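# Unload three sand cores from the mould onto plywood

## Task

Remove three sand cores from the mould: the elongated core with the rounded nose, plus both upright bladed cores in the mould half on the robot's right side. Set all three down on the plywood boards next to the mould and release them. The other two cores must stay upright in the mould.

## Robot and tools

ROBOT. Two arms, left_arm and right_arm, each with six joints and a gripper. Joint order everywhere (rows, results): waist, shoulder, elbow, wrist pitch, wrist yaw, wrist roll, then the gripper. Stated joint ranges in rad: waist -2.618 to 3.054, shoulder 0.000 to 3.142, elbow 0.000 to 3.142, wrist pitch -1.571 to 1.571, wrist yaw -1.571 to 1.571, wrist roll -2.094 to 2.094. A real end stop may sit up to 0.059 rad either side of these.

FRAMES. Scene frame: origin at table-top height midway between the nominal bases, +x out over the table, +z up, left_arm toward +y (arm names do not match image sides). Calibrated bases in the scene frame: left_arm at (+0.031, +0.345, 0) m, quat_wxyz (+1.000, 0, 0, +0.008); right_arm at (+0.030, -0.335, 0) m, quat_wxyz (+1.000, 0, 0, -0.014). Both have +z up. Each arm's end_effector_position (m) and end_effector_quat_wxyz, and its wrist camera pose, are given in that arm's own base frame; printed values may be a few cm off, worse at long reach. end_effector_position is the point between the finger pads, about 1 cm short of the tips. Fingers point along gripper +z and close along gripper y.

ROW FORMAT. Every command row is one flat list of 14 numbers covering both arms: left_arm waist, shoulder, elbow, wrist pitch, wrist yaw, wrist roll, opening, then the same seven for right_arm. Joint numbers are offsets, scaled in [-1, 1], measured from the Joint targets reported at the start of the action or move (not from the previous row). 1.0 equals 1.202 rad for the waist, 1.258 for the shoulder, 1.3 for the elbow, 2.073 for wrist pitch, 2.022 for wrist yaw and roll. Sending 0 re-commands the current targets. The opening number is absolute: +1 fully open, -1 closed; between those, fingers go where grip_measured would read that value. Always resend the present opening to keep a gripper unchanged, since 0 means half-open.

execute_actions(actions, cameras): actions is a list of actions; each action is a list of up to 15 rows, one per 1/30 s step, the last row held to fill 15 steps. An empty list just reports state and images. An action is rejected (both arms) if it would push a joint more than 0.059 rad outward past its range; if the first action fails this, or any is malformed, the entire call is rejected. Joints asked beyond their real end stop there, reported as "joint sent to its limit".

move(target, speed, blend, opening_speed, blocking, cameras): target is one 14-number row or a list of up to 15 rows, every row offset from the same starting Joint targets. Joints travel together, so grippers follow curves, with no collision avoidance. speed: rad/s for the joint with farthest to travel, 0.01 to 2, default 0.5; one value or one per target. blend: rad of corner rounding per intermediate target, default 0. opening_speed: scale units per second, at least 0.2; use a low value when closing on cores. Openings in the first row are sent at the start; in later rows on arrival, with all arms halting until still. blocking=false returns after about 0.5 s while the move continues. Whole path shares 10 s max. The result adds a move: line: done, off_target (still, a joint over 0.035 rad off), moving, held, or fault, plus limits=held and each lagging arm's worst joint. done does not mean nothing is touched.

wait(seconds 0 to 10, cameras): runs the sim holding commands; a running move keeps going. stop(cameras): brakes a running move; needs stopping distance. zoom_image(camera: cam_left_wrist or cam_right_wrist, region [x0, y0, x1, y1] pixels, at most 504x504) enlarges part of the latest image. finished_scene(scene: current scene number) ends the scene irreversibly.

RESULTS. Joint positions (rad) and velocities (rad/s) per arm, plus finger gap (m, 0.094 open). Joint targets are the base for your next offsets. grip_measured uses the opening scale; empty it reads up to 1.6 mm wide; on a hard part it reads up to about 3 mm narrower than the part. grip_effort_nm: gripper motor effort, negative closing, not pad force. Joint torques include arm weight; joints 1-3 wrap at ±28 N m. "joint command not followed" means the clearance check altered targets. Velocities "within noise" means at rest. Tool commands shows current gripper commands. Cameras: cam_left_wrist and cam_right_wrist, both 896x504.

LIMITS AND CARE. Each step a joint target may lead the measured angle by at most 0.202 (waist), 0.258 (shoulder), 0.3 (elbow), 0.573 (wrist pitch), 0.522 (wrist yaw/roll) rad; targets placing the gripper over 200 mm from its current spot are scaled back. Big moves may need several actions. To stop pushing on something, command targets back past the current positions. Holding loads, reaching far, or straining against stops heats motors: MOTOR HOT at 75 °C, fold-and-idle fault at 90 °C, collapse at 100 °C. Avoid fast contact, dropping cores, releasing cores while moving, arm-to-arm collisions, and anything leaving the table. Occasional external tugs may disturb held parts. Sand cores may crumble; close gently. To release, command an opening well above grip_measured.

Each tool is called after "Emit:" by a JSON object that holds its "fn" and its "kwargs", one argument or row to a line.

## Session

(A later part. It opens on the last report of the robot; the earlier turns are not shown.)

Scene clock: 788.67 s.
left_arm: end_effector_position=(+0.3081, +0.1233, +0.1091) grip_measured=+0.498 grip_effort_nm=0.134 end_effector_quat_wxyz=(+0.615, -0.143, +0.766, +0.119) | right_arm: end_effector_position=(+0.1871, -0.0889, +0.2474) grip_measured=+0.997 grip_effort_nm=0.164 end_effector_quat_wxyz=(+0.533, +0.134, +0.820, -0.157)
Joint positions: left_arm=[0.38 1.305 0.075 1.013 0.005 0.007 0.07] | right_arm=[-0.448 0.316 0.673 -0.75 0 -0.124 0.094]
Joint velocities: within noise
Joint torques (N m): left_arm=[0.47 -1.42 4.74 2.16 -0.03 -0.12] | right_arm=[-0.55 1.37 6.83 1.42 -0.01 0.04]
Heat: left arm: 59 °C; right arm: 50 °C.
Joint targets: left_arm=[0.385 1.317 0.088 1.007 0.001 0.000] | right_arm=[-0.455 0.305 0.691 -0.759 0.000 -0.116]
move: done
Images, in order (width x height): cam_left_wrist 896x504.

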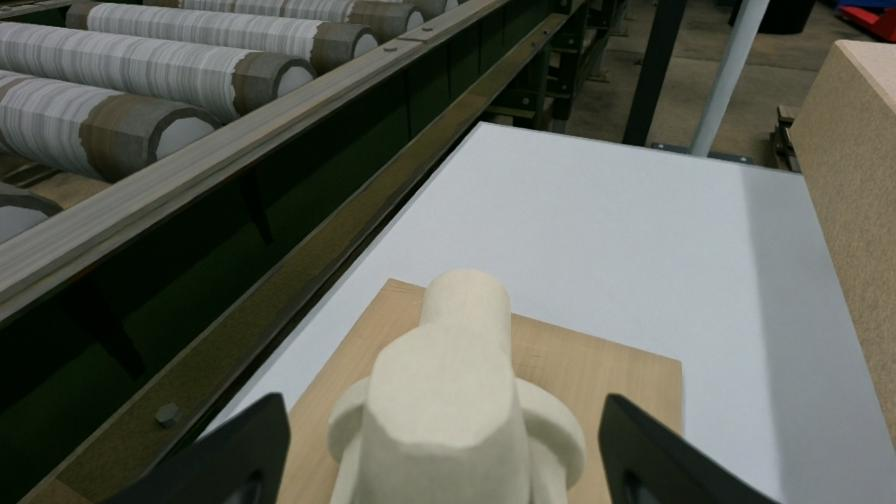

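Emit:
{"fn": "move", "kwargs": {
  "target": [
    [0,0,0,0,0,0,1,0,0,0,0,0,0,1],
    [0,-0.397,0.077,-0.285,0,0,1,0,0,0,0,0,0,1],
    [0,-0.556,0.54,-0.52,0,0,1,0,0,0,0,0,0,1]
  ],
  "speed": 0.4,
  "opening_speed": 0.6
}}

Scene clock: 799.03 s.
left_arm: end_effector_position=(+0.2664, +0.1067, +0.3893) grip_measured=+0.998 grip_effort_nm=0.144 end_effector_quat_wxyz=(+0.723, -0.124, +0.665, +0.140) | right_arm: end_effector_position=(+0.1871, -0.0889, +0.2474) grip_measured=+0.997 grip_effort_nm=0.164 end_effector_quat_wxyz=(+0.533, +0.134, +0.820, -0.157)
Joint positions: left_arm=[0.38 0.624 0.772 -0.064 0.005 0.007 0.094] | right_arm=[-0.448 0.316 0.673 -0.75 0 -0.124 0.094]
Joint velocities: within noise
Joint torques (N m): left_arm=[0.42 0.18 7.04 2.1 -0.03 -0.13] | right_arm=[-0.59 1.37 6.84 1.42 0 0.04]
Heat: left arm: 57 °C; right arm: 50 °C.
Joint targets: left_arm=[0.385 0.618 0.790 -0.071 0.001 0.000] | right_arm=[-0.455 0.304 0.691 -0.759 0.000 -0.116]
move: done

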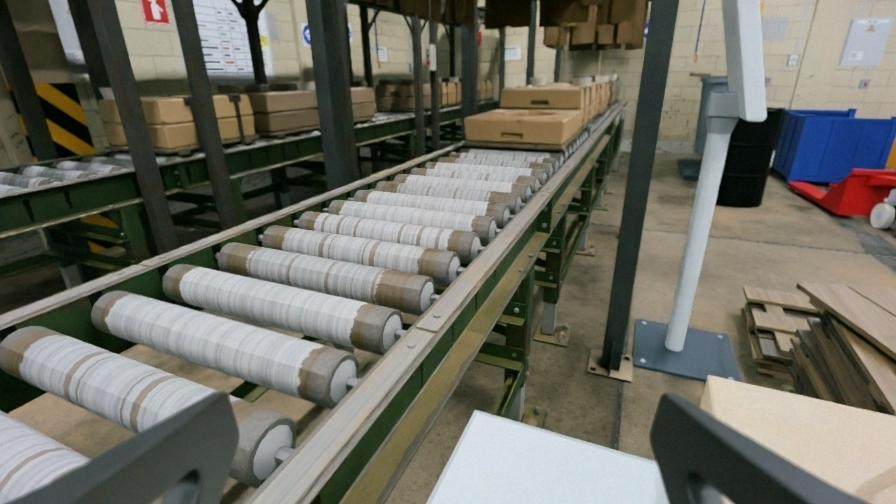

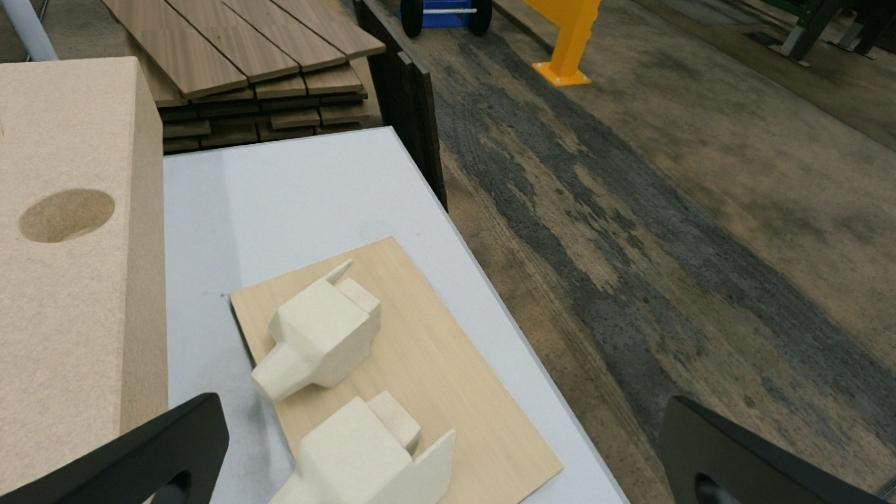

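Emit:
{"fn": "finished_scene", "kwargs": {
  "scene": 1
}}

The scene is finished: the task was done.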